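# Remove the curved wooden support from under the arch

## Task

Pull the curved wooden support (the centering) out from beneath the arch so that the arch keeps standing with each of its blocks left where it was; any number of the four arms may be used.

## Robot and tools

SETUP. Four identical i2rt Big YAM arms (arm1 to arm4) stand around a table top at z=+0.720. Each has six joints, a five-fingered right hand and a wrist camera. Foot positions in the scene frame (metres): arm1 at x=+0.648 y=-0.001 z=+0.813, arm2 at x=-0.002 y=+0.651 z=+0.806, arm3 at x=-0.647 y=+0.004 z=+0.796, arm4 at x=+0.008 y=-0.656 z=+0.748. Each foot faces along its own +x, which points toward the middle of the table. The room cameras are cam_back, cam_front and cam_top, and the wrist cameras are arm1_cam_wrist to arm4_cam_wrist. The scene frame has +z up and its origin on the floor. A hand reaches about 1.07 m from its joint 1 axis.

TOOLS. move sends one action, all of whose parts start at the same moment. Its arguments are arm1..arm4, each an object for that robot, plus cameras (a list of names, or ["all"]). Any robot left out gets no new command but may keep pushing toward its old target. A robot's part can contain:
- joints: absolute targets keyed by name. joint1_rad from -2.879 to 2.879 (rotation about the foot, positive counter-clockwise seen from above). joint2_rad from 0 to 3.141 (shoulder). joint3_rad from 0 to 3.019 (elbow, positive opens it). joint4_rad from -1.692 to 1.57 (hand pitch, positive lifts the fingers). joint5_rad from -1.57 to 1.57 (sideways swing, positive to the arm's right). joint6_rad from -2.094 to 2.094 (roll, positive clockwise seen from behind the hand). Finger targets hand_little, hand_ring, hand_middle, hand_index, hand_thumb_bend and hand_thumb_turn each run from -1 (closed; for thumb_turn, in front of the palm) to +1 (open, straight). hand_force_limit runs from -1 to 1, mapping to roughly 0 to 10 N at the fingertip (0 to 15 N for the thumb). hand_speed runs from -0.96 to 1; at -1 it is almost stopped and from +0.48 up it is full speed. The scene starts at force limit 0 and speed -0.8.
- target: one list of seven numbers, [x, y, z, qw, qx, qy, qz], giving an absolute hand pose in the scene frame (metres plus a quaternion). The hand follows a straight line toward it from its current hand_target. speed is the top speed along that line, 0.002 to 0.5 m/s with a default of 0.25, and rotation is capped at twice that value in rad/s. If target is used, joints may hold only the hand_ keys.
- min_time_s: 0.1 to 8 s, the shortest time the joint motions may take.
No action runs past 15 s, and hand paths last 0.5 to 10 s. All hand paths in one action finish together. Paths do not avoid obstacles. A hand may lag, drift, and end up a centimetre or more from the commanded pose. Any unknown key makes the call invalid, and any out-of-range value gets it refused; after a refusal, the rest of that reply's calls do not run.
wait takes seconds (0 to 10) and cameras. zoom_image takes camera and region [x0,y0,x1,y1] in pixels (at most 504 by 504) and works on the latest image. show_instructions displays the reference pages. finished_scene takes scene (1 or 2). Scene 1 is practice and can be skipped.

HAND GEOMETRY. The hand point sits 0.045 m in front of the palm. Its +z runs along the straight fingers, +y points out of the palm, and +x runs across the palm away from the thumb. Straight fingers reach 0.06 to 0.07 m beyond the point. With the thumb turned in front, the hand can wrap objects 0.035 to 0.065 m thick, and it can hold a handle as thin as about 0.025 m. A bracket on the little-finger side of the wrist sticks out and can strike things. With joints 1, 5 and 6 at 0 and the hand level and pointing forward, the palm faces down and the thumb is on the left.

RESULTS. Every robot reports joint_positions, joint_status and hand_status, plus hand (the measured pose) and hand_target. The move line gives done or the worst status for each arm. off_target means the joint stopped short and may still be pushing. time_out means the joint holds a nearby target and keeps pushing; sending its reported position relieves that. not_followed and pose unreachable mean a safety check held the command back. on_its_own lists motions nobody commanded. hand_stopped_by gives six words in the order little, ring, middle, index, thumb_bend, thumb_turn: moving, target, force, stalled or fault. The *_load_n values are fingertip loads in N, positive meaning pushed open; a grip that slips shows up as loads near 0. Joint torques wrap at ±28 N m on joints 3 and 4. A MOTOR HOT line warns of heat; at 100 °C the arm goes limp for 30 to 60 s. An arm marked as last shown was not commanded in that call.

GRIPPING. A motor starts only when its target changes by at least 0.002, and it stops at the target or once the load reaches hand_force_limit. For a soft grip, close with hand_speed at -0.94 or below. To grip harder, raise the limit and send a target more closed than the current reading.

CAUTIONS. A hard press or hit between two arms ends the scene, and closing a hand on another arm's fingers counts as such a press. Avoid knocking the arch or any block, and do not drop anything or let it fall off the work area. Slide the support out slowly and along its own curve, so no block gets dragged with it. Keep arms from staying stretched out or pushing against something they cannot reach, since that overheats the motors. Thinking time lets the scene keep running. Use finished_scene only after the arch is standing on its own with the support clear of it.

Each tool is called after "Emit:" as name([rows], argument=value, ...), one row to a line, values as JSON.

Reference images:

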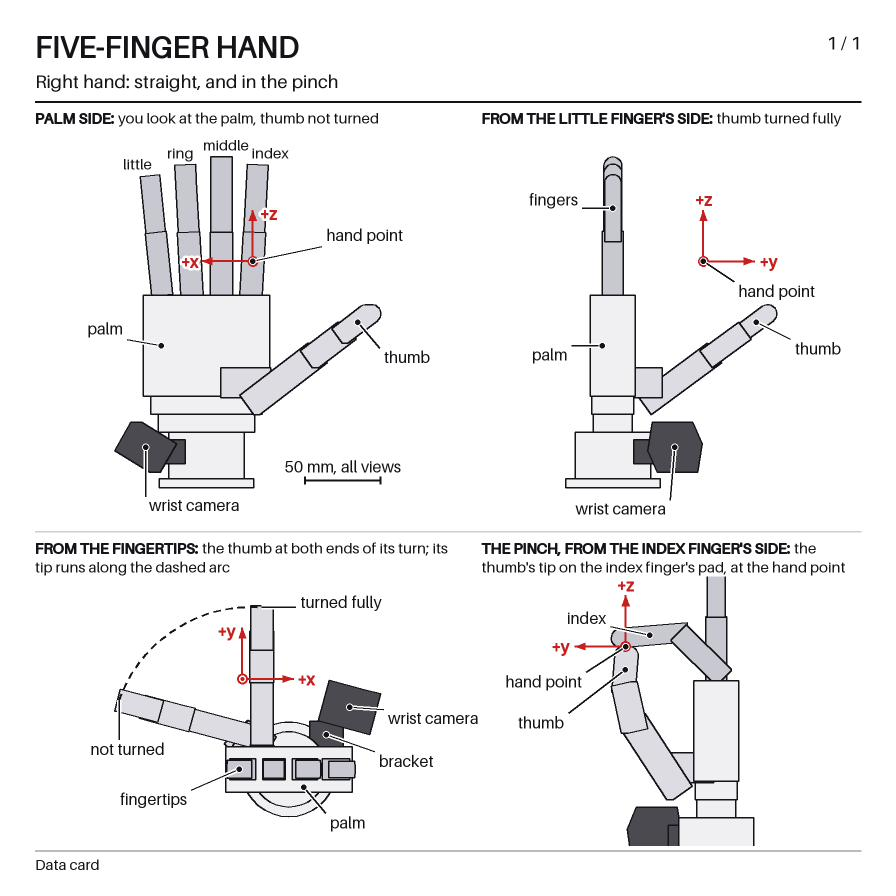

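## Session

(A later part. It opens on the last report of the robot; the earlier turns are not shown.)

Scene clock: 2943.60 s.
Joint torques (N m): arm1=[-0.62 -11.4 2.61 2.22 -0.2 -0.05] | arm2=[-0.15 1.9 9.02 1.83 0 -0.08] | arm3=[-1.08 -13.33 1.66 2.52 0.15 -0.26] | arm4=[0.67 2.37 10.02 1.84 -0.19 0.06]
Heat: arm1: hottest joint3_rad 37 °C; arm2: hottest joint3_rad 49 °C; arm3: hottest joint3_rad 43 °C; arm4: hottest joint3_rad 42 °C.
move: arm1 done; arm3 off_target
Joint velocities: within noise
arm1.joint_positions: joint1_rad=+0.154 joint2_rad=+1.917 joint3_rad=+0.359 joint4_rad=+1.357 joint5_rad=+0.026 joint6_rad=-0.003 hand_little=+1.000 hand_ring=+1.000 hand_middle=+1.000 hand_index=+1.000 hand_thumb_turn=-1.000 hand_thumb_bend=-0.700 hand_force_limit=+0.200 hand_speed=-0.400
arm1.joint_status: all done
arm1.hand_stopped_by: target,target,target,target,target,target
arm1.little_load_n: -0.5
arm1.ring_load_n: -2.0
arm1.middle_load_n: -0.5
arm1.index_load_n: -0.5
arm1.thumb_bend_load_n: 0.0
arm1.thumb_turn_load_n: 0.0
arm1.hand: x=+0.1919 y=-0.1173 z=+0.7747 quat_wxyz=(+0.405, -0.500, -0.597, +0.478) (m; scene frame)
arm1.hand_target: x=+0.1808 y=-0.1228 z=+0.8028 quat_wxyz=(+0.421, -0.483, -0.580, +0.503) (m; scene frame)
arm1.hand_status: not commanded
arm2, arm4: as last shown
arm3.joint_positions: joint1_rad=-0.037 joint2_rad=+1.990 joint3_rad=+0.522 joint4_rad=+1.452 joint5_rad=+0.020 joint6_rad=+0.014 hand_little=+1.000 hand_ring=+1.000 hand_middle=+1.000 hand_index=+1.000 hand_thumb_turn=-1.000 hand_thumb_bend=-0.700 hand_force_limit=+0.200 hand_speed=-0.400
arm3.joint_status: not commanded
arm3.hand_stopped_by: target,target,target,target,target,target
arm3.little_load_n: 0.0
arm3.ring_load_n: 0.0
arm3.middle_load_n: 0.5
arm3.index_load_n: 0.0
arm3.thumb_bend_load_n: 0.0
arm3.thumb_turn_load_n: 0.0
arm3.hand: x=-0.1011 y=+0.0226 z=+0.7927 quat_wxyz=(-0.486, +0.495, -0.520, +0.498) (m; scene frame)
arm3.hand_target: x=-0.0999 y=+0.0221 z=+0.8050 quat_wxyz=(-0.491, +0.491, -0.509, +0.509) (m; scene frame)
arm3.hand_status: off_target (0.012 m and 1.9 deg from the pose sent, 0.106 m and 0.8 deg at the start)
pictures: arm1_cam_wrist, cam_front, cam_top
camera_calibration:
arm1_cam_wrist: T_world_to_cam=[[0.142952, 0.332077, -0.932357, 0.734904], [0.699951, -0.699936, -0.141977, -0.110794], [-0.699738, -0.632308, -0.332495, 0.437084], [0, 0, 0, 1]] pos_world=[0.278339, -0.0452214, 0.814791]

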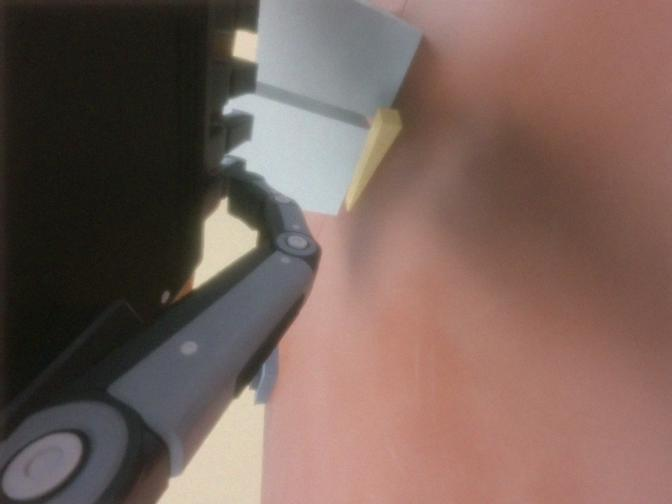

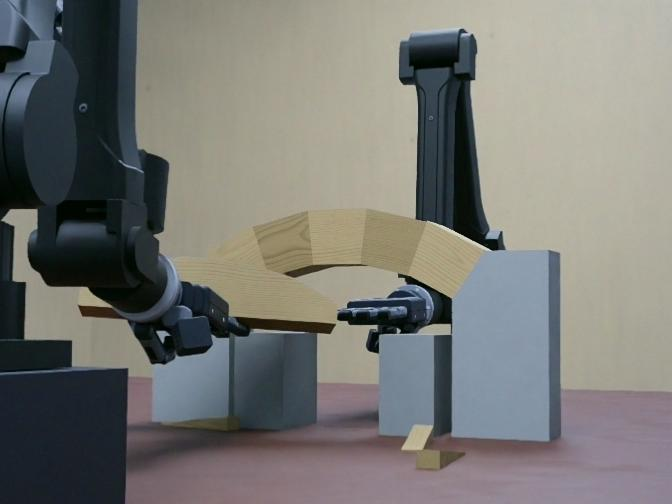

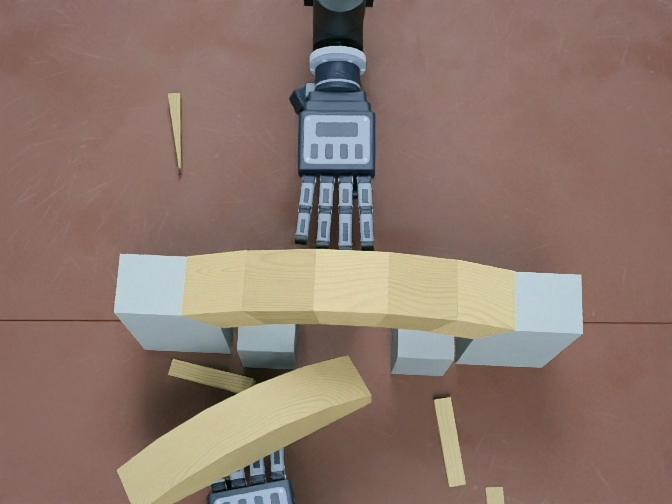

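Emit:
move(arm1={"target": [0.235, -0.12, 0.775, 0.3695, -0.5276, -0.6265, 0.4387], "speed": 0.05, "joints": {"hand_thumb_turn": 1.0, "hand_thumb_bend": 1.0}}, cameras=["cam_top", "cam_front", "arm1_cam_wrist"])

Emit:
zoom_image(camera="cam_front", region=[20, 200, 420, 460])

Scene clock: 3003.53 s.
Joint torques (N m): arm1=[-0.5 -9.7 3.21 1.55 -0.02 0.03] | arm2=[-0.15 1.96 8.99 1.77 -0.01 -0.09] | arm3=[-1.08 -13.33 1.66 2.52 0.15 -0.25] | arm4=[-0.03 1.55 10.29 1.89 -0.12 0.03]
Heat: arm1: hottest joint3_rad 37 °C; arm2: hottest joint3_rad 50 °C; arm3: hottest joint3_rad 39 °C; arm4: hottest joint3_rad 42 °C.
move: arm1 off_target
Joint velocities: within noise
arm1.joint_positions: joint1_rad=+0.186 joint2_rad=+1.778 joint3_rad=+0.272 joint4_rad=+1.112 joint5_rad=+0.060 joint6_rad=+0.013 hand_little=+1.000 hand_ring=+1.000 hand_middle=+1.000 hand_index=+1.000 hand_thumb_turn=+1.000 hand_thumb_bend=+1.000 hand_force_limit=+0.200 hand_speed=-0.400
arm1.joint_status: all done
arm1.hand_stopped_by: target,target,target,target,target,target
arm1.little_load_n: 0.0
arm1.ring_load_n: -2.0
arm1.middle_load_n: -2.0
arm1.index_load_n: -0.5
arm1.thumb_bend_load_n: 0.0
arm1.thumb_turn_load_n: 0.0
arm1.hand: x=+0.2470 y=-0.1142 z=+0.7539 quat_wxyz=(+0.357, -0.537, -0.640, +0.418) (m; scene frame)
arm1.hand_target: x=+0.2353 y=-0.1199 z=+0.7745 quat_wxyz=(+0.369, -0.528, -0.627, +0.439) (m; scene frame)
arm1.hand_status: off_target (0.025 m and 3.4 deg from the pose sent, 0.043 m and 7.6 deg at the start)
arm2, arm3, arm4: as last shown
arm2.middle_load_n: -0.5
arm3.middle_load_n: 0.0
pictures: arm1_cam_wrist, cam_front, cam_top
camera_calibration:
arm1_cam_wrist: T_world_to_cam=[[0.315892, 0.363114, -0.876562, 0.625306], [0.713024, -0.700354, -0.0331634, -0.235423], [-0.625946, -0.614534, -0.480145, 0.565841], [0, 0, 0, 1]] pos_world=[0.324519, -0.0442084, 0.811998]

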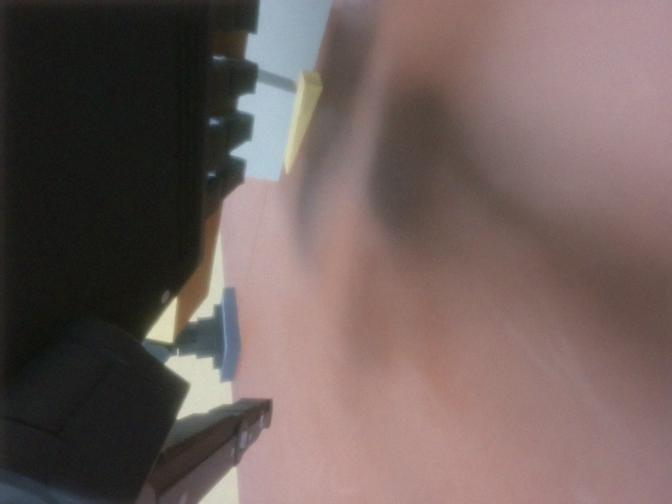

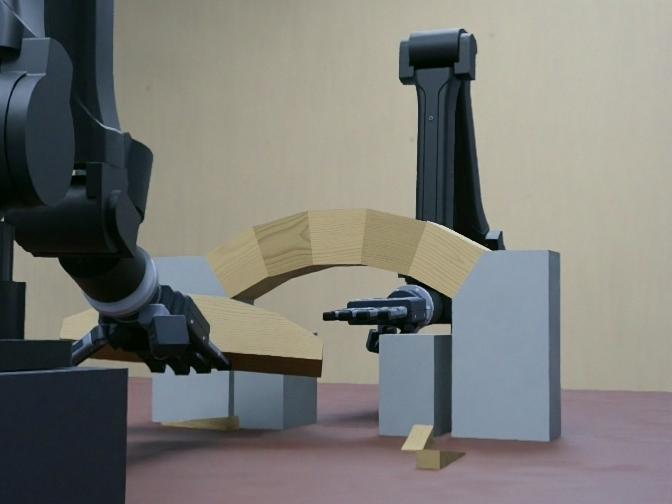

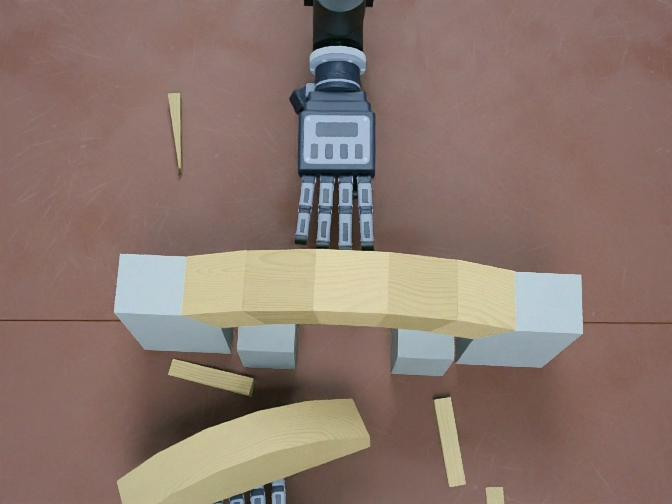

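Scaled by 1.260.

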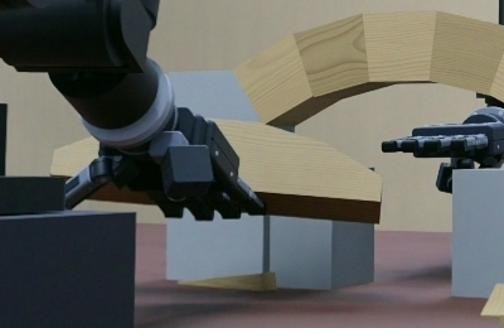

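Emit:
move(arm1={"target": [0.238, -0.12, 0.725, 0.3461, -0.5432, -0.6451, 0.4110], "speed": 0.05}, cameras=["cam_top", "cam_front", "arm1_cam_wrist"])

Emit:
zoom_image(camera="cam_front", region=[20, 240, 420, 500])

Scene clock: 3014.60 s.
Joint torques (N m): arm1=[-0.56 -6.42 2.91 1.98 -0.14 0.04] | arm2=[-0.26 2.02 8.99 1.8 0 -0.08] | arm3=[-1.08 -13.33 1.68 2.52 0.15 -0.26] | arm4=[1.14 2.9 10.19 2.03 -0.08 0.06]
Heat: arm1: hottest joint3_rad 37 °C; arm2: hottest joint3_rad 50 °C; arm3: hottest joint3_rad 39 °C; arm4: hottest joint3_rad 42 °C.
move: arm1 done
Joint velocities: within noise
arm1.joint_positions: joint1_rad=+0.186 joint2_rad=+1.897 joint3_rad=+0.311 joint4_rad=+1.137 joint5_rad=+0.061 joint6_rad=+0.016 hand_little=+1.000 hand_ring=+1.000 hand_middle=+1.000 hand_index=+1.000 hand_thumb_turn=+1.000 hand_thumb_bend=+1.000 hand_force_limit=+0.200 hand_speed=-0.400
arm1.joint_status: not commanded
arm1.hand_stopped_by: target,target,target,target,target,target
arm1.little_load_n: 0.0
arm1.ring_load_n: 0.0
arm1.middle_load_n: 0.0
arm1.index_load_n: 0.0
arm1.thumb_bend_load_n: 0.0
arm1.thumb_turn_load_n: 0.0
arm1.hand: x=+0.2456 y=-0.1148 z=+0.7214 quat_wxyz=(+0.342, -0.547, -0.651, +0.400) (m; scene frame)
arm1.hand_target: x=+0.2382 y=-0.1199 z=+0.7251 quat_wxyz=(+0.346, -0.543, -0.645, +0.411) (m; scene frame)
arm1.hand_status: done (0.010 m and 1.6 deg from the pose sent, 0.031 m and 1.7 deg at the start)
arm2, arm3, arm4: as last shown
arm2.middle_load_n: 0.0
arm3.middle_load_n: -0.5
pictures: arm1_cam_wrist, cam_front, cam_top
camera_calibration:
arm1_cam_wrist: T_world_to_cam=[[0.362837, 0.370837, -0.854886, 0.571242], [0.712871, -0.701294, -0.00164952, -0.25875], [-0.600138, -0.608824, -0.518814, 0.571206], [0, 0, 0, 1]] pos_world=[0.31999, -0.0455334, 0.784269]

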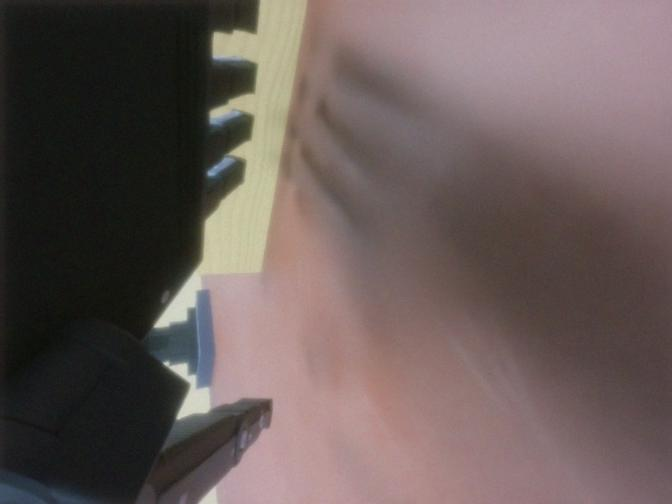

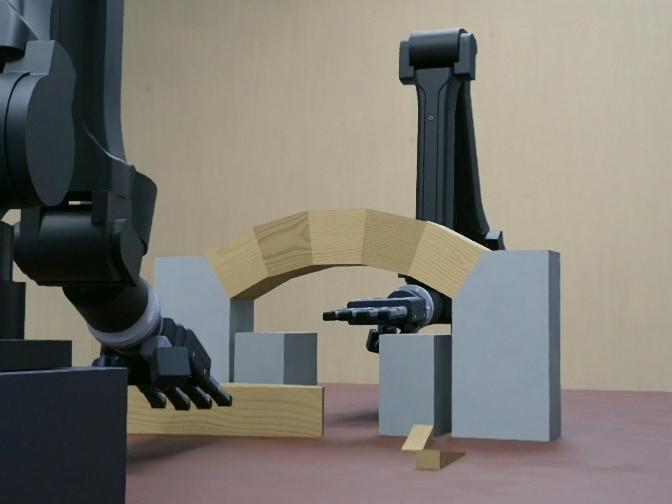

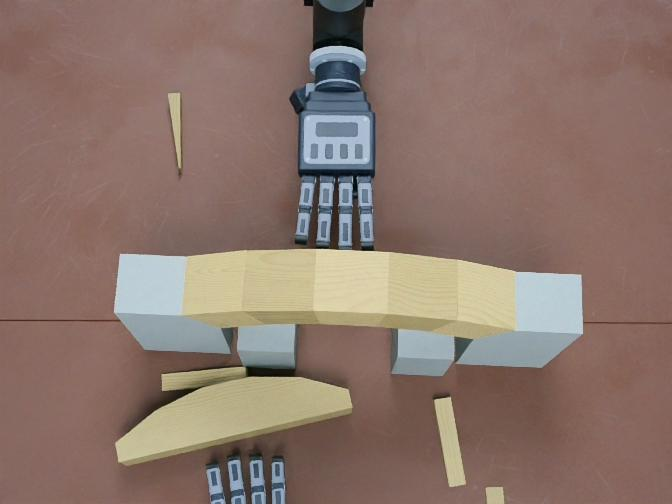

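Scaled by 1.260.

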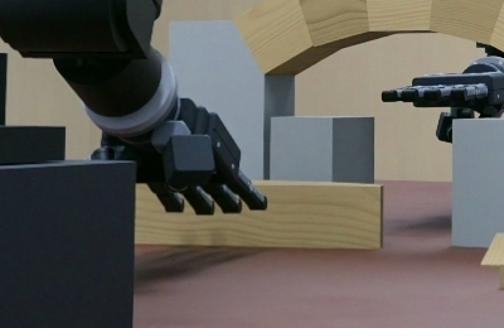

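Emit:
move(arm1={"target": [0.27, -0.12, 0.75, 0.3695, -0.5276, -0.6265, 0.4387], "speed": 0.1, "joints": {"hand_thumb_bend": -1.0}})

Emit:
move(arm1={"target": [0.27, -0.12, 0.705, 0.3695, -0.5276, -0.6265, 0.4387], "speed": 0.05}, cameras=["cam_front", "arm1_cam_wrist", "cam_top"])

Emit:
zoom_image(camera="cam_front", region=[20, 280, 320, 480])

Scene clock: 3290.17 s.
Joint torques (N m): arm1=[-0.5 -6.36 0.32 2.02 -0.04 0.03] | arm2=[-0.15 1.96 8.99 1.83 0 -0.08] | arm3=[-1.08 -13.33 1.66 2.52 0.15 -0.25] | arm4=[0.62 2.37 9.99 1.84 -0.12 0.01]
Heat: arm1: hottest joint3_rad 35 °C; arm2: hottest joint3_rad 50 °C; arm3: hottest joint3_rad 36 °C; arm4: hottest joint3_rad 42 °C.
move: arm1 done
Joint velocities: within noise
arm1.joint_positions: joint1_rad=+0.222 joint2_rad=+1.897 joint3_rad=+0.211 joint4_rad=+1.332 joint5_rad=+0.094 joint6_rad=+0.023 hand_little=+1.000 hand_ring=+1.000 hand_middle=+1.000 hand_index=+1.000 hand_thumb_turn=+1.000 hand_thumb_bend=-1.000 hand_force_limit=+0.200 hand_speed=-0.400
arm1.joint_status: all done
arm1.hand_stopped_by: target,target,target,target,target,target
arm1.little_load_n: -0.5
arm1.ring_load_n: 0.0
arm1.middle_load_n: 0.0
arm1.index_load_n: 0.0
arm1.thumb_bend_load_n: 0.0
arm1.thumb_turn_load_n: 0.0
arm1.hand: x=+0.2695 y=-0.1172 z=+0.7455 quat_wxyz=(+0.368, -0.530, -0.631, +0.431) (m; scene frame)
arm1.hand_target: x=+0.2701 y=-0.1200 z=+0.7499 quat_wxyz=(+0.369, -0.528, -0.627, +0.439) (m; scene frame)
arm1.hand_status: done (0.005 m and 1.1 deg from the pose sent, 0.038 m and 6.5 deg at the start)
arm2.joint_positions: joint1_rad=-0.011 joint2_rad=+0.646 joint3_rad=+1.374 joint4_rad=-1.418 joint5_rad=+0.091 joint6_rad=-0.991 hand_little=+1.000 hand_ring=+1.000 hand_middle=+1.000 hand_index=+1.000 hand_thumb_turn=+1.000 hand_thumb_bend=+1.000 hand_force_limit=+0.000 hand_speed=-0.800
arm2.joint_status: not commanded
arm2.hand_stopped_by: target,target,target,target,target,target
arm2.little_load_n: 0.0
arm2.ring_load_n: 0.0
arm2.middle_load_n: 0.0
arm2.index_load_n: -0.5
arm2.thumb_bend_load_n: 0.0
arm2.thumb_turn_load_n: 0.0
arm2.hand: x=-0.0608 y=+0.4410 z=+1.2592 quat_wxyz=(+0.243, +0.401, -0.810, +0.352) (m; scene frame)
arm2.hand_target: x=-0.0608 y=+0.4412 z=+1.2694 quat_wxyz=(+0.248, +0.398, -0.806, +0.362) (m; scene frame)
arm2.hand_status: not commanded
arm3: as last shown
arm3.middle_load_n: 0.0
arm4.joint_positions: joint1_rad=+0.111 joint2_rad=+0.644 joint3_rad=+1.326 joint4_rad=-1.552 joint5_rad=-0.099 joint6_rad=-1.379 hand_little=+1.000 hand_ring=+1.000 hand_middle=+1.000 hand_index=+1.000 hand_thumb_turn=+1.000 hand_thumb_bend=+1.000 hand_force_limit=+0.000 hand_speed=-0.800
arm4.joint_status: not commanded
arm4.hand_stopped_by: target,target,target,target,target,target
arm4.little_load_n: 0.0
arm4.ring_load_n: 0.0
arm4.middle_load_n: 0.0
arm4.index_load_n: 0.0
arm4.thumb_bend_load_n: 0.0
arm4.thumb_turn_load_n: 0.0
arm4.hand: x=+0.0120 y=-0.4479 z=+1.1632 quat_wxyz=(-0.303, +0.666, +0.663, +0.155) (m; scene frame)
arm4.hand_target: x=+0.0119 y=-0.4466 z=+1.1755 quat_wxyz=(-0.315, +0.662, +0.660, +0.163) (m; scene frame)
arm4.hand_status: not commanded
pictures: none

Scene clock: 3291.67 s.
Joint torques (N m): arm1=[-0.62 -6.65 -0.47 2.03 -0.08 0.03] | arm2=[-0.21 1.85 8.98 1.83 0 -0.08] | arm3=[-1.08 -13.39 1.66 2.52 0.15 -0.26] | arm4=[0.38 3.02 10.26 1.55 -0.13 0.11]
Heat: arm1: hottest joint3_rad 35 °C; arm2: hottest joint3_rad 50 °C; arm3: hottest joint3_rad 36 °C; arm4: hottest joint3_rad 42 °C.
move: arm1 done
Joint velocities: within noise
arm1.joint_positions: joint1_rad=+0.222 joint2_rad=+2.152 joint3_rad=+0.250 joint4_rad=+1.533 joint5_rad=+0.094 joint6_rad=+0.023 hand_little=+1.000 hand_ring=+1.000 hand_middle=+1.000 hand_index=+1.000 hand_thumb_turn=+1.000 hand_thumb_bend=-1.000 hand_force_limit=+0.200 hand_speed=-0.400
arm1.joint_status: not commanded
arm1.hand_stopped_by: target,target,target,target,target,target
arm1.little_load_n: 0.0
arm1.ring_load_n: 0.0
arm1.middle_load_n: 0.0
arm1.index_load_n: 0.0
arm1.thumb_bend_load_n: 0.0
arm1.thumb_turn_load_n: 0.0
arm1.hand: x=+0.2736 y=-0.1163 z=+0.7027 quat_wxyz=(+0.364, -0.533, -0.635, +0.426) (m; scene frame)
arm1.hand_target: x=+0.2698 y=-0.1201 z=+0.7053 quat_wxyz=(+0.367, -0.530, -0.629, +0.435) (m; scene frame)
arm1.hand_status: done (0.006 m and 2.0 deg from the pose sent, 0.041 m and 1.1 deg at the start; a joint's target at an end of its range on 21 of 45 steps)
arm2, arm3, arm4: as last shown
arm2.ring_load_n: -0.5
arm2.index_load_n: 0.0
arm3.index_load_n: -0.5
pictures: arm1_cam_wrist, cam_front, cam_top
camera_calibration:
arm1_cam_wrist: T_world_to_cam=[[0.293038, 0.360193, -0.885658, 0.585141], [0.712002, -0.700445, -0.0492878, -0.24587], [-0.638108, -0.616147, -0.461715, 0.546756], [0, 0, 0, 1]] pos_world=[0.352481, -0.0461004, 0.758562]

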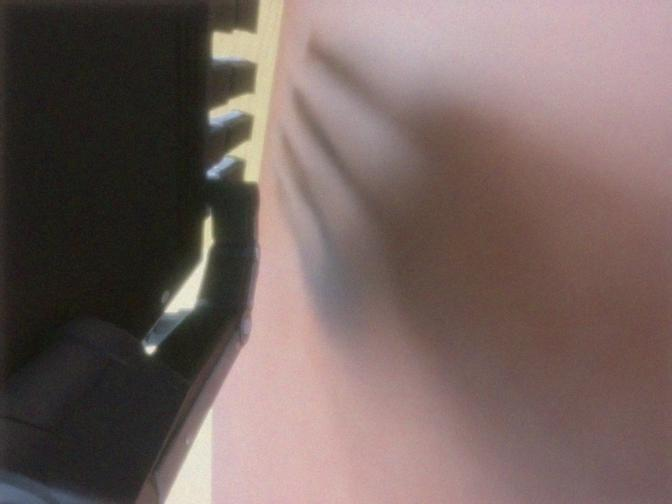

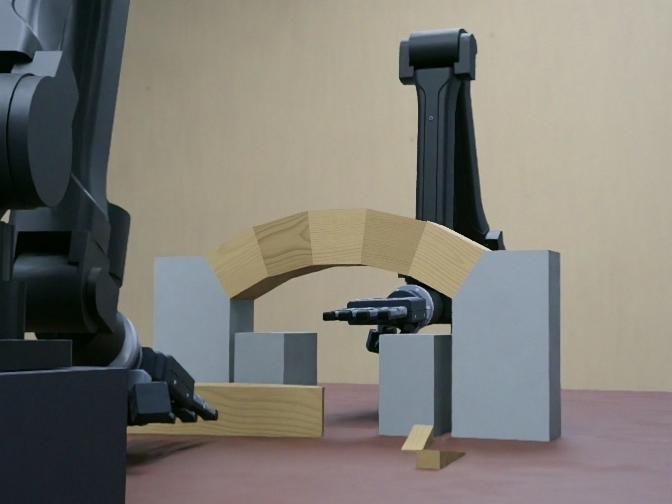

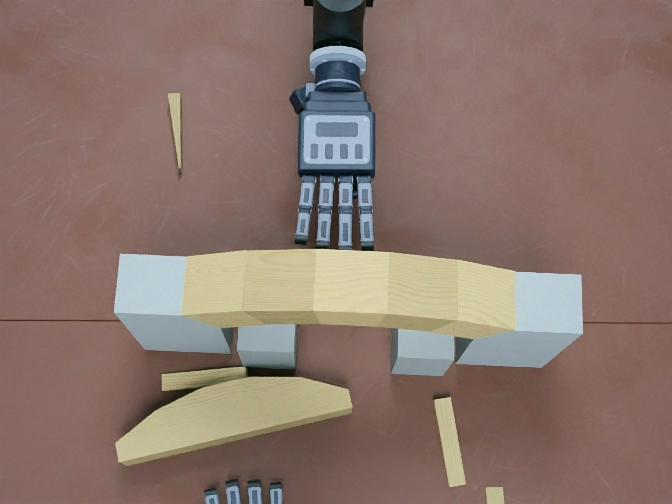

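Scaled by 1.680.

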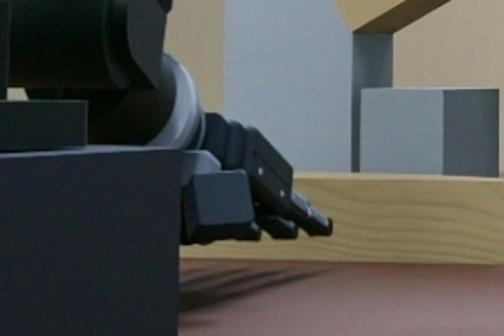

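Emit:
move(arm1={"target": [0.15, -0.027, 0.800, 0.5091, -0.5091, -0.4908, 0.4908], "speed": 0.12}, arm3={"joints": {"joint1_rad": 0.0, "joint2_rad": 1.2, "joint3_rad": 0.82, "joint4_rad": -0.6}, "min_time_s": 3}, cameras=["cam_top", "cam_front"])

Emit:
move(arm1={"target": [0.045, -0.020, 0.797, 0.5091, -0.5091, -0.4908, 0.4908], "speed": 0.08})

Emit:
move(arm1={"target": [0.045, -0.020, 0.827, 0.5218, -0.4961, -0.4773, 0.5040], "speed": 0.03})

Emit:
move(arm1={"target": [0.060, -0.020, 0.824, 0.5218, -0.4961, -0.4773, 0.5040], "speed": 0.03})

Emit:
move(arm1={"target": [0.075, -0.020, 0.826, 0.5218, -0.4961, -0.4773, 0.5040], "speed": 0.03})

Emit:
move(arm1={"target": [0.090, -0.020, 0.828, 0.5218, -0.4961, -0.4773, 0.5040], "speed": 0.03})

Emit:
move(arm1={"target": [0.105, -0.020, 0.830, 0.5218, -0.4961, -0.4773, 0.5040], "speed": 0.03})

Emit:
move(arm1={"target": [0.120, -0.020, 0.832, 0.5218, -0.4961, -0.4773, 0.5040], "speed": 0.03})

Scene clock: 3342.17 s.
Joint torques (N m): arm1=[-1.49 -9.93 2.84 2.07 -0.24 -0.07] | arm2=[-0.21 2.02 8.96 1.84 0 -0.08] | arm3=[-0.03 -8.47 11.74 0.8 0.16 -0.25] | arm4=[0.56 1.61 10.07 1.91 -0.18 0.06]
Heat: arm1: hottest joint3_rad 34 °C; arm2: hottest joint3_rad 50 °C; arm3: hottest joint3_rad 36 °C; arm4: hottest joint3_rad 42 °C.
move: arm1 off_target; arm3 done
Joint velocities: within noise
arm1.joint_positions: joint1_rad=-0.027 joint2_rad=+2.015 joint3_rad=+0.388 joint4_rad=+1.533 joint5_rad=+0.048 joint6_rad=+0.000 hand_little=+1.000 hand_ring=+1.000 hand_middle=+1.000 hand_index=+1.000 hand_thumb_turn=+1.000 hand_thumb_bend=-1.000 hand_force_limit=+0.200 hand_speed=-0.400
arm1.joint_status: not commanded
arm1.hand_stopped_by: target,target,target,target,target,target
arm1.little_load_n: 0.0
arm1.ring_load_n: 0.0
arm1.middle_load_n: -0.5
arm1.index_load_n: 0.0
arm1.thumb_bend_load_n: 0.0
arm1.thumb_turn_load_n: 0.0
arm1.hand: x=+0.1616 y=-0.0295 z=+0.7822 quat_wxyz=(+0.481, -0.534, -0.519, +0.464) (m; scene frame)
arm1.hand_target: x=+0.1501 y=-0.0269 z=+0.8005 quat_wxyz=(+0.496, -0.521, -0.504, +0.477) (m; scene frame)
arm1.hand_status: off_target (0.021 m and 6.2 deg from the pose sent, 0.181 m and 24.8 deg at the start; a joint's target at an end of its range on 86 of 87 steps)
arm2, arm4: as last shown
arm2.ring_load_n: 0.0
arm3.joint_positions: joint1_rad=-0.015 joint2_rad=+1.211 joint3_rad=+0.775 joint4_rad=-0.592 joint5_rad=+0.020 joint6_rad=+0.014 hand_little=+1.000 hand_ring=+1.000 hand_middle=+1.000 hand_index=+1.000 hand_thumb_turn=-1.000 hand_thumb_bend=-0.700 hand_force_limit=+0.200 hand_speed=-0.400
arm3.joint_status: all done
arm3.hand_stopped_by: target,target,target,target,target,target
arm3.little_load_n: 0.0
arm3.ring_load_n: 0.0
arm3.middle_load_n: 0.0
arm3.index_load_n: 0.0
arm3.thumb_bend_load_n: 0.0
arm3.thumb_turn_load_n: 0.0
arm3.hand: x=-0.2594 y=+0.0340 z=+0.8770 quat_wxyz=(-0.179, +0.678, -0.687, +0.190) (m; scene frame)
arm3.hand_target: x=-0.2433 y=+0.0388 z=+0.8997 quat_wxyz=(-0.195, +0.683, -0.673, +0.206) (m; scene frame)
arm3.hand_status: not commanded
pictures: cam_front, cam_top

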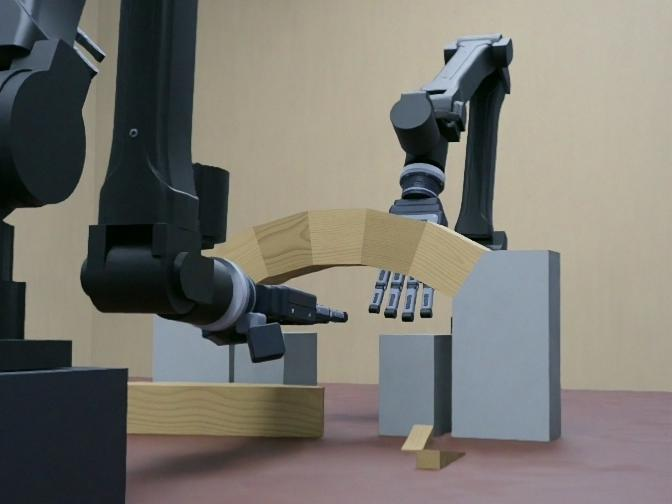

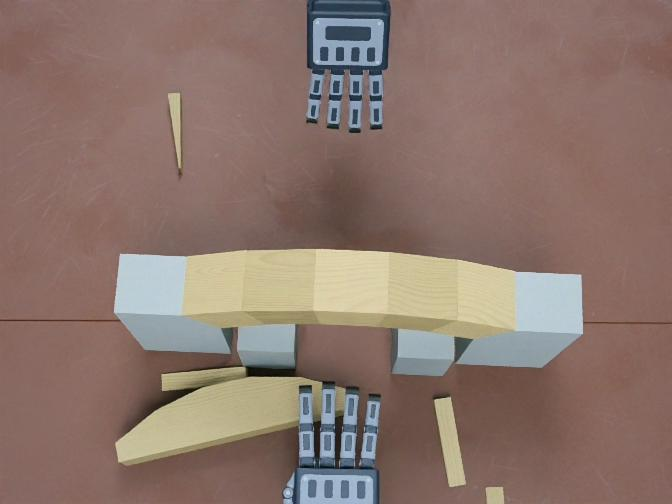

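Scene clock: 3344.07 s.
Joint torques (N m): arm1=[-1.61 -9.93 5.87 0.76 -0.25 -0.06] | arm2=[-0.32 2.02 8.98 1.84 -0.01 -0.09] | arm3=[-0.03 -8.47 11.74 0.8 0.16 -0.25] | arm4=[0.85 2.14 10.18 1.85 -0.17 0.05]
Heat: arm1: hottest joint3_rad 34 °C; arm2: hottest joint3_rad 50 °C; arm3: hottest joint3_rad 37 °C; arm4: hottest joint3_rad 42 °C.
move: arm1 done
Joint velocities: within noise
arm1.joint_positions: joint1_rad=-0.045 joint2_rad=+2.075 joint3_rad=+0.661 joint4_rad=+1.428 joint5_rad=+0.029 joint6_rad=+0.000 hand_little=+1.000 hand_ring=+1.000 hand_middle=+1.000 hand_index=+1.000 hand_thumb_turn=+1.000 hand_thumb_bend=-1.000 hand_force_limit=+0.200 hand_speed=-0.400
arm1.joint_status: not commanded
arm1.hand_stopped_by: target,target,target,target,target,target
arm1.little_load_n: 0.0
arm1.ring_load_n: 0.0
arm1.middle_load_n: -0.5
arm1.index_load_n: 0.0
arm1.thumb_bend_load_n: 0.0
arm1.thumb_turn_load_n: 0.0
arm1.hand: x=+0.0542 y=-0.0237 z=+0.7991 quat_wxyz=(+0.507, -0.509, -0.492, +0.492) (m; scene frame)
arm1.hand_target: x=+0.0453 y=-0.0198 z=+0.7971 quat_wxyz=(+0.509, -0.509, -0.491, +0.491) (m; scene frame)
arm1.hand_status: done (0.010 m and 0.3 deg from the pose sent, 0.118 m and 6.2 deg at the start)
arm2, arm3, arm4: as last shown
arm4.little_load_n: -0.5
pictures: none

Scene clock: 3345.60 s.
Joint torques (N m): arm1=[-1.55 -12.75 4.34 1.33 -0.24 -0.05] | arm2=[-0.26 1.96 9.01 1.83 -0.01 -0.08] | arm3=[0.03 -8.47 11.74 0.8 0.16 -0.25] | arm4=[0.56 3.02 10.06 1.62 -0.16 0.1]
Heat: arm1: hottest joint3_rad 34 °C; arm2: hottest joint3_rad 50 °C; arm3: hottest joint3_rad 37 °C; arm4: hottest joint3_rad 42 °C.
move: arm1 off_target
Joint velocities: within noise
arm1.joint_positions: joint1_rad=-0.045 joint2_rad=+2.055 joint3_rad=+0.661 joint4_rad=+1.428 joint5_rad=+0.029 joint6_rad=+0.000 hand_little=+1.000 hand_ring=+1.000 hand_middle=+1.000 hand_index=+1.000 hand_thumb_turn=+1.000 hand_thumb_bend=-1.000 hand_force_limit=+0.200 hand_speed=-0.400
arm1.joint_status: not commanded
arm1.hand_stopped_by: target,target,target,target,target,target
arm1.little_load_n: 0.0
arm1.ring_load_n: 0.0
arm1.middle_load_n: 0.0
arm1.index_load_n: -0.5
arm1.thumb_bend_load_n: 0.0
arm1.thumb_turn_load_n: 0.0
arm1.hand: x=+0.0514 y=-0.0237 z=+0.8106 quat_wxyz=(+0.512, -0.504, -0.487, +0.497) (m; scene frame)
arm1.hand_target: x=+0.0452 y=-0.0199 z=+0.8271 quat_wxyz=(+0.522, -0.496, -0.477, +0.504) (m; scene frame)
arm1.hand_status: off_target (0.018 m and 2.0 deg from the pose sent, 0.030 m and 3.1 deg at the start)
arm2, arm3, arm4: as last shown
arm4.little_load_n: 0.0
arm4.index_load_n: -0.5
pictures: none

Scene clock: 3346.63 s.
Joint torques (N m): arm1=[-1.61 -12.4 2.89 2.06 -0.24 -0.05] | arm2=[-0.26 2.02 8.99 1.81 0 -0.09] | arm3=[0.03 -8.47 11.73 0.8 0.16 -0.25] | arm4=[0.79 2.02 10.36 1.99 -0.09 0.05]
Heat: arm1: hottest joint3_rad 34 °C; arm2: hottest joint3_rad 50 °C; arm3: hottest joint3_rad 37 °C; arm4: hottest joint3_rad 42 °C.
move: arm1 off_target
Joint velocities: within noise
arm1.joint_positions: joint1_rad=-0.045 joint2_rad=+2.055 joint3_rad=+0.635 joint4_rad=+1.448 joint5_rad=+0.029 joint6_rad=+0.000 hand_little=+1.000 hand_ring=+1.000 hand_middle=+1.000 hand_index=+1.000 hand_thumb_turn=+1.000 hand_thumb_bend=-1.000 hand_force_limit=+0.200 hand_speed=-0.400
arm1.joint_status: not commanded
arm1.hand_stopped_by: target,target,target,target,target,target
arm1.little_load_n: -0.5
arm1.ring_load_n: -0.5
arm1.middle_load_n: 0.0
arm1.index_load_n: 0.0
arm1.thumb_bend_load_n: 0.0
arm1.thumb_turn_load_n: 0.0
arm1.hand: x=+0.0614 y=-0.0237 z=+0.8077 quat_wxyz=(+0.511, -0.505, -0.488, +0.496) (m; scene frame)
arm1.hand_target: x=+0.0599 y=-0.0199 z=+0.8239 quat_wxyz=(+0.522, -0.496, -0.477, +0.504) (m; scene frame)
arm1.hand_status: off_target (0.017 m and 2.3 deg from the pose sent, 0.016 m and 2.0 deg at the start)
arm2, arm3, arm4: as last shown
arm4.index_load_n: 0.0
pictures: none

Scene clock: 3347.67 s.
Joint torques (N m): arm1=[-1.55 -12.16 2.58 2.06 -0.24 -0.05] | arm2=[-0.15 2.02 9.01 1.83 0 -0.08] | arm3=[0.03 -8.47 11.74 0.79 0.16 -0.25] | arm4=[0.56 3.02 10.13 1.48 -0.22 0]
Heat: arm1: hottest joint3_rad 34 °C; arm2: hottest joint3_rad 50 °C; arm3: hottest joint3_rad 37 °C; arm4: hottest joint3_rad 42 °C.
move: arm1 off_target
Joint velocities: within noise
arm1.joint_positions: joint1_rad=-0.045 joint2_rad=+2.044 joint3_rad=+0.593 joint4_rad=+1.476 joint5_rad=+0.029 joint6_rad=+0.000 hand_little=+1.000 hand_ring=+1.000 hand_middle=+1.000 hand_index=+1.000 hand_thumb_turn=+1.000 hand_thumb_bend=-1.000 hand_force_limit=+0.200 hand_speed=-0.400
arm1.joint_status: not commanded
arm1.hand_stopped_by: target,target,target,target,target,target
arm1.little_load_n: 0.0
arm1.ring_load_n: 0.0
arm1.middle_load_n: 0.0
arm1.index_load_n: 0.0
arm1.thumb_bend_load_n: 0.0
arm1.thumb_turn_load_n: 0.0
arm1.hand: x=+0.0767 y=-0.0239 z=+0.8082 quat_wxyz=(+0.510, -0.506, -0.489, +0.495) (m; scene frame)
arm1.hand_target: x=+0.0750 y=-0.0200 z=+0.8257 quat_wxyz=(+0.522, -0.496, -0.477, +0.504) (m; scene frame)
arm1.hand_status: off_target (0.018 m and 2.4 deg from the pose sent, 0.023 m and 2.3 deg at the start)
arm2, arm3, arm4: as last shown
arm2.index_load_n: -0.5
pictures: none

Scene clock: 3348.70 s.
Joint torques (N m): arm1=[-1.61 -11.75 2.37 2.06 -0.25 -0.05] | arm2=[-0.15 2.02 8.99 1.8 0 -0.08] | arm3=[0.03 -8.47 11.74 0.8 0.16 -0.25] | arm4=[0.97 2.9 10.18 1.74 -0.18 0.08]
Heat: arm1: hottest joint3_rad 34 °C; arm2: hottest joint3_rad 50 °C; arm3: hottest joint3_rad 38 °C; arm4: hottest joint3_rad 42 °C.
move: arm1 off_target
Joint velocities: within noise
arm1.joint_positions: joint1_rad=-0.046 joint2_rad=+2.029 joint3_rad=+0.551 joint4_rad=+1.504 joint5_rad=+0.029 joint6_rad=+0.000 hand_little=+1.000 hand_ring=+1.000 hand_middle=+1.000 hand_index=+1.000 hand_thumb_turn=+1.000 hand_thumb_bend=-1.000 hand_force_limit=+0.200 hand_speed=-0.400
arm1.joint_status: not commanded
arm1.hand_stopped_by: target,target,target,target,target,target
arm1.little_load_n: 0.0
arm1.ring_load_n: 0.0
arm1.middle_load_n: 0.0
arm1.index_load_n: -0.5
arm1.thumb_bend_load_n: 0.0
arm1.thumb_turn_load_n: 0.5
arm1.hand: x=+0.0916 y=-0.0238 z=+0.8109 quat_wxyz=(+0.510, -0.505, -0.489, +0.495) (m; scene frame)
arm1.hand_target: x=+0.0900 y=-0.0200 z=+0.8278 quat_wxyz=(+0.522, -0.496, -0.477, +0.504) (m; scene frame)
arm1.hand_status: off_target (0.018 m and 2.4 deg from the pose sent, 0.024 m and 2.4 deg at the start)
arm2, arm3, arm4: as last shown
arm2.index_load_n: 0.0
pictures: none

Scene clock: 3349.73 s.
Joint torques (N m): arm1=[-1.61 -11.34 2.07 2.06 -0.24 -0.05] | arm2=[-0.21 1.96 8.98 1.81 -0.01 -0.08] | arm3=[0.03 -8.47 11.74 0.79 0.16 -0.25] | arm4=[1.32 3.43 10.19 1.83 -0.12 0.06]
Heat: arm1: hottest joint3_rad 34 °C; arm2: hottest joint3_rad 50 °C; arm3: hottest joint3_rad 38 °C; arm4: hottest joint3_rad 42 °C.
move: arm1 off_target
Joint velocities: within noise
arm1.joint_positions: joint1_rad=-0.046 joint2_rad=+2.016 joint3_rad=+0.509 joint4_rad=+1.533 joint5_rad=+0.028 joint6_rad=+0.000 hand_little=+1.000 hand_ring=+1.000 hand_middle=+1.000 hand_index=+1.000 hand_thumb_turn=+1.000 hand_thumb_bend=-1.000 hand_force_limit=+0.200 hand_speed=-0.400
arm1.joint_status: not commanded
arm1.hand_stopped_by: target,target,target,target,target,target
arm1.little_load_n: 0.0
arm1.ring_load_n: 0.0
arm1.middle_load_n: 0.0
arm1.index_load_n: 0.0
arm1.thumb_bend_load_n: 0.0
arm1.thumb_turn_load_n: 0.0
arm1.hand: x=+0.1064 y=-0.0237 z=+0.8134 quat_wxyz=(+0.510, -0.505, -0.489, +0.495) (m; scene frame)
arm1.hand_target: x=+0.1050 y=-0.0201 z=+0.8297 quat_wxyz=(+0.522, -0.496, -0.477, +0.504) (m; scene frame)
arm1.hand_status: off_target (0.017 m and 2.4 deg from the pose sent, 0.024 m and 2.4 deg at the start; a joint's target at an end of its range on 15 of 31 steps)
arm2.joint_positions: joint1_rad=-0.011 joint2_rad=+0.646 joint3_rad=+1.374 joint4_rad=-1.418 joint5_rad=+0.091 joint6_rad=-0.991 hand_little=+1.000 hand_ring=+1.000 hand_middle=+1.000 hand_index=+1.000 hand_thumb_turn=+1.000 hand_thumb_bend=+1.000 hand_force_limit=+0.000 hand_speed=-0.800
arm2.joint_status: not commanded
arm2.hand_stopped_by: target,target,target,target,target,target
arm2.little_load_n: 0.0
arm2.ring_load_n: 0.0
arm2.middle_load_n: 0.0
arm2.index_load_n: 0.0
arm2.thumb_bend_load_n: 0.0
arm2.thumb_turn_load_n: 0.0
arm2.hand: x=-0.0608 y=+0.4410 z=+1.2592 quat_wxyz=(+0.243, +0.401, -0.810, +0.352) (m; scene frame)
arm2.hand_target: x=-0.0608 y=+0.4412 z=+1.2694 quat_wxyz=(+0.248, +0.398, -0.806, +0.362) (m; scene frame)
arm2.hand_status: not commanded
arm3: as last shown
arm3.ring_load_n: -0.5
arm3.index_load_n: -0.5
arm4.joint_positions: joint1_rad=+0.111 joint2_rad=+0.644 joint3_rad=+1.326 joint4_rad=-1.552 joint5_rad=-0.099 joint6_rad=-1.379 hand_little=+1.000 hand_ring=+1.000 hand_middle=+1.000 hand_index=+1.000 hand_thumb_turn=+1.000 hand_thumb_bend=+1.000 hand_force_limit=+0.000 hand_speed=-0.800
arm4.joint_status: not commanded
arm4.hand_stopped_by: target,target,target,target,target,target
arm4.little_load_n: 0.0
arm4.ring_load_n: 0.0
arm4.middle_load_n: 0.0
arm4.index_load_n: 0.0
arm4.thumb_bend_load_n: 0.0
arm4.thumb_turn_load_n: 0.0
arm4.hand: x=+0.0120 y=-0.4479 z=+1.1632 quat_wxyz=(-0.303, +0.666, +0.663, +0.155) (m; scene frame)
arm4.hand_target: x=+0.0119 y=-0.4466 z=+1.1755 quat_wxyz=(-0.315, +0.662, +0.660, +0.163) (m; scene frame)
arm4.hand_status: not commanded
pictures: none

Scene clock: 3350.73 s.
Joint torques (N m): arm1=[-1.55 -10.75 1.96 2.06 -0.24 -0.06] | arm2=[-0.32 1.96 9.01 1.83 0 -0.09] | arm3=[-0.03 -8.47 11.74 0.8 0.16 -0.25] | arm4=[0.5 2.73 10.09 1.62 -0.15 0.06]
Heat: arm1: hottest joint3_rad 34 °C; arm2: hottest joint3_rad 50 °C; arm3: hottest joint3_rad 38 °C; arm4: hottest joint3_rad 42 °C.
move: arm1 off_target
Joint velocities: within noise
arm1.joint_positions: joint1_rad=-0.047 joint2_rad=+1.986 joint3_rad=+0.467 joint4_rad=+1.533 joint5_rad=+0.027 joint6_rad=+0.000 hand_little=+1.000 hand_ring=+1.000 hand_middle=+1.000 hand_index=+1.000 hand_thumb_turn=+1.000 hand_thumb_bend=-1.000 hand_force_limit=+0.200 hand_speed=-0.400
arm1.joint_status: not commanded
arm1.hand_stopped_by: target,target,target,target,target,target
arm1.little_load_n: 0.0
arm1.ring_load_n: 0.0
arm1.middle_load_n: 0.0
arm1.index_load_n: 0.0
arm1.thumb_bend_load_n: 0.0
arm1.thumb_turn_load_n: 0.0
arm1.hand: x=+0.1212 y=-0.0235 z=+0.8164 quat_wxyz=(+0.507, -0.508, -0.492, +0.492) (m; scene frame)
arm1.hand_target: x=+0.1198 y=-0.0200 z=+0.8321 quat_wxyz=(+0.519, -0.499, -0.481, +0.501) (m; scene frame)
arm1.hand_status: off_target (0.016 m and 3.1 deg from the pose sent, 0.023 m and 2.4 deg at the start; a joint's target at an end of its range on 30 of 30 steps)
arm2, arm3, arm4: as last shown
arm3.ring_load_n: 0.0
arm3.index_load_n: 0.0
pictures: none

Emit:
finished_scene(scene=1)

The scene is finished: the task was done.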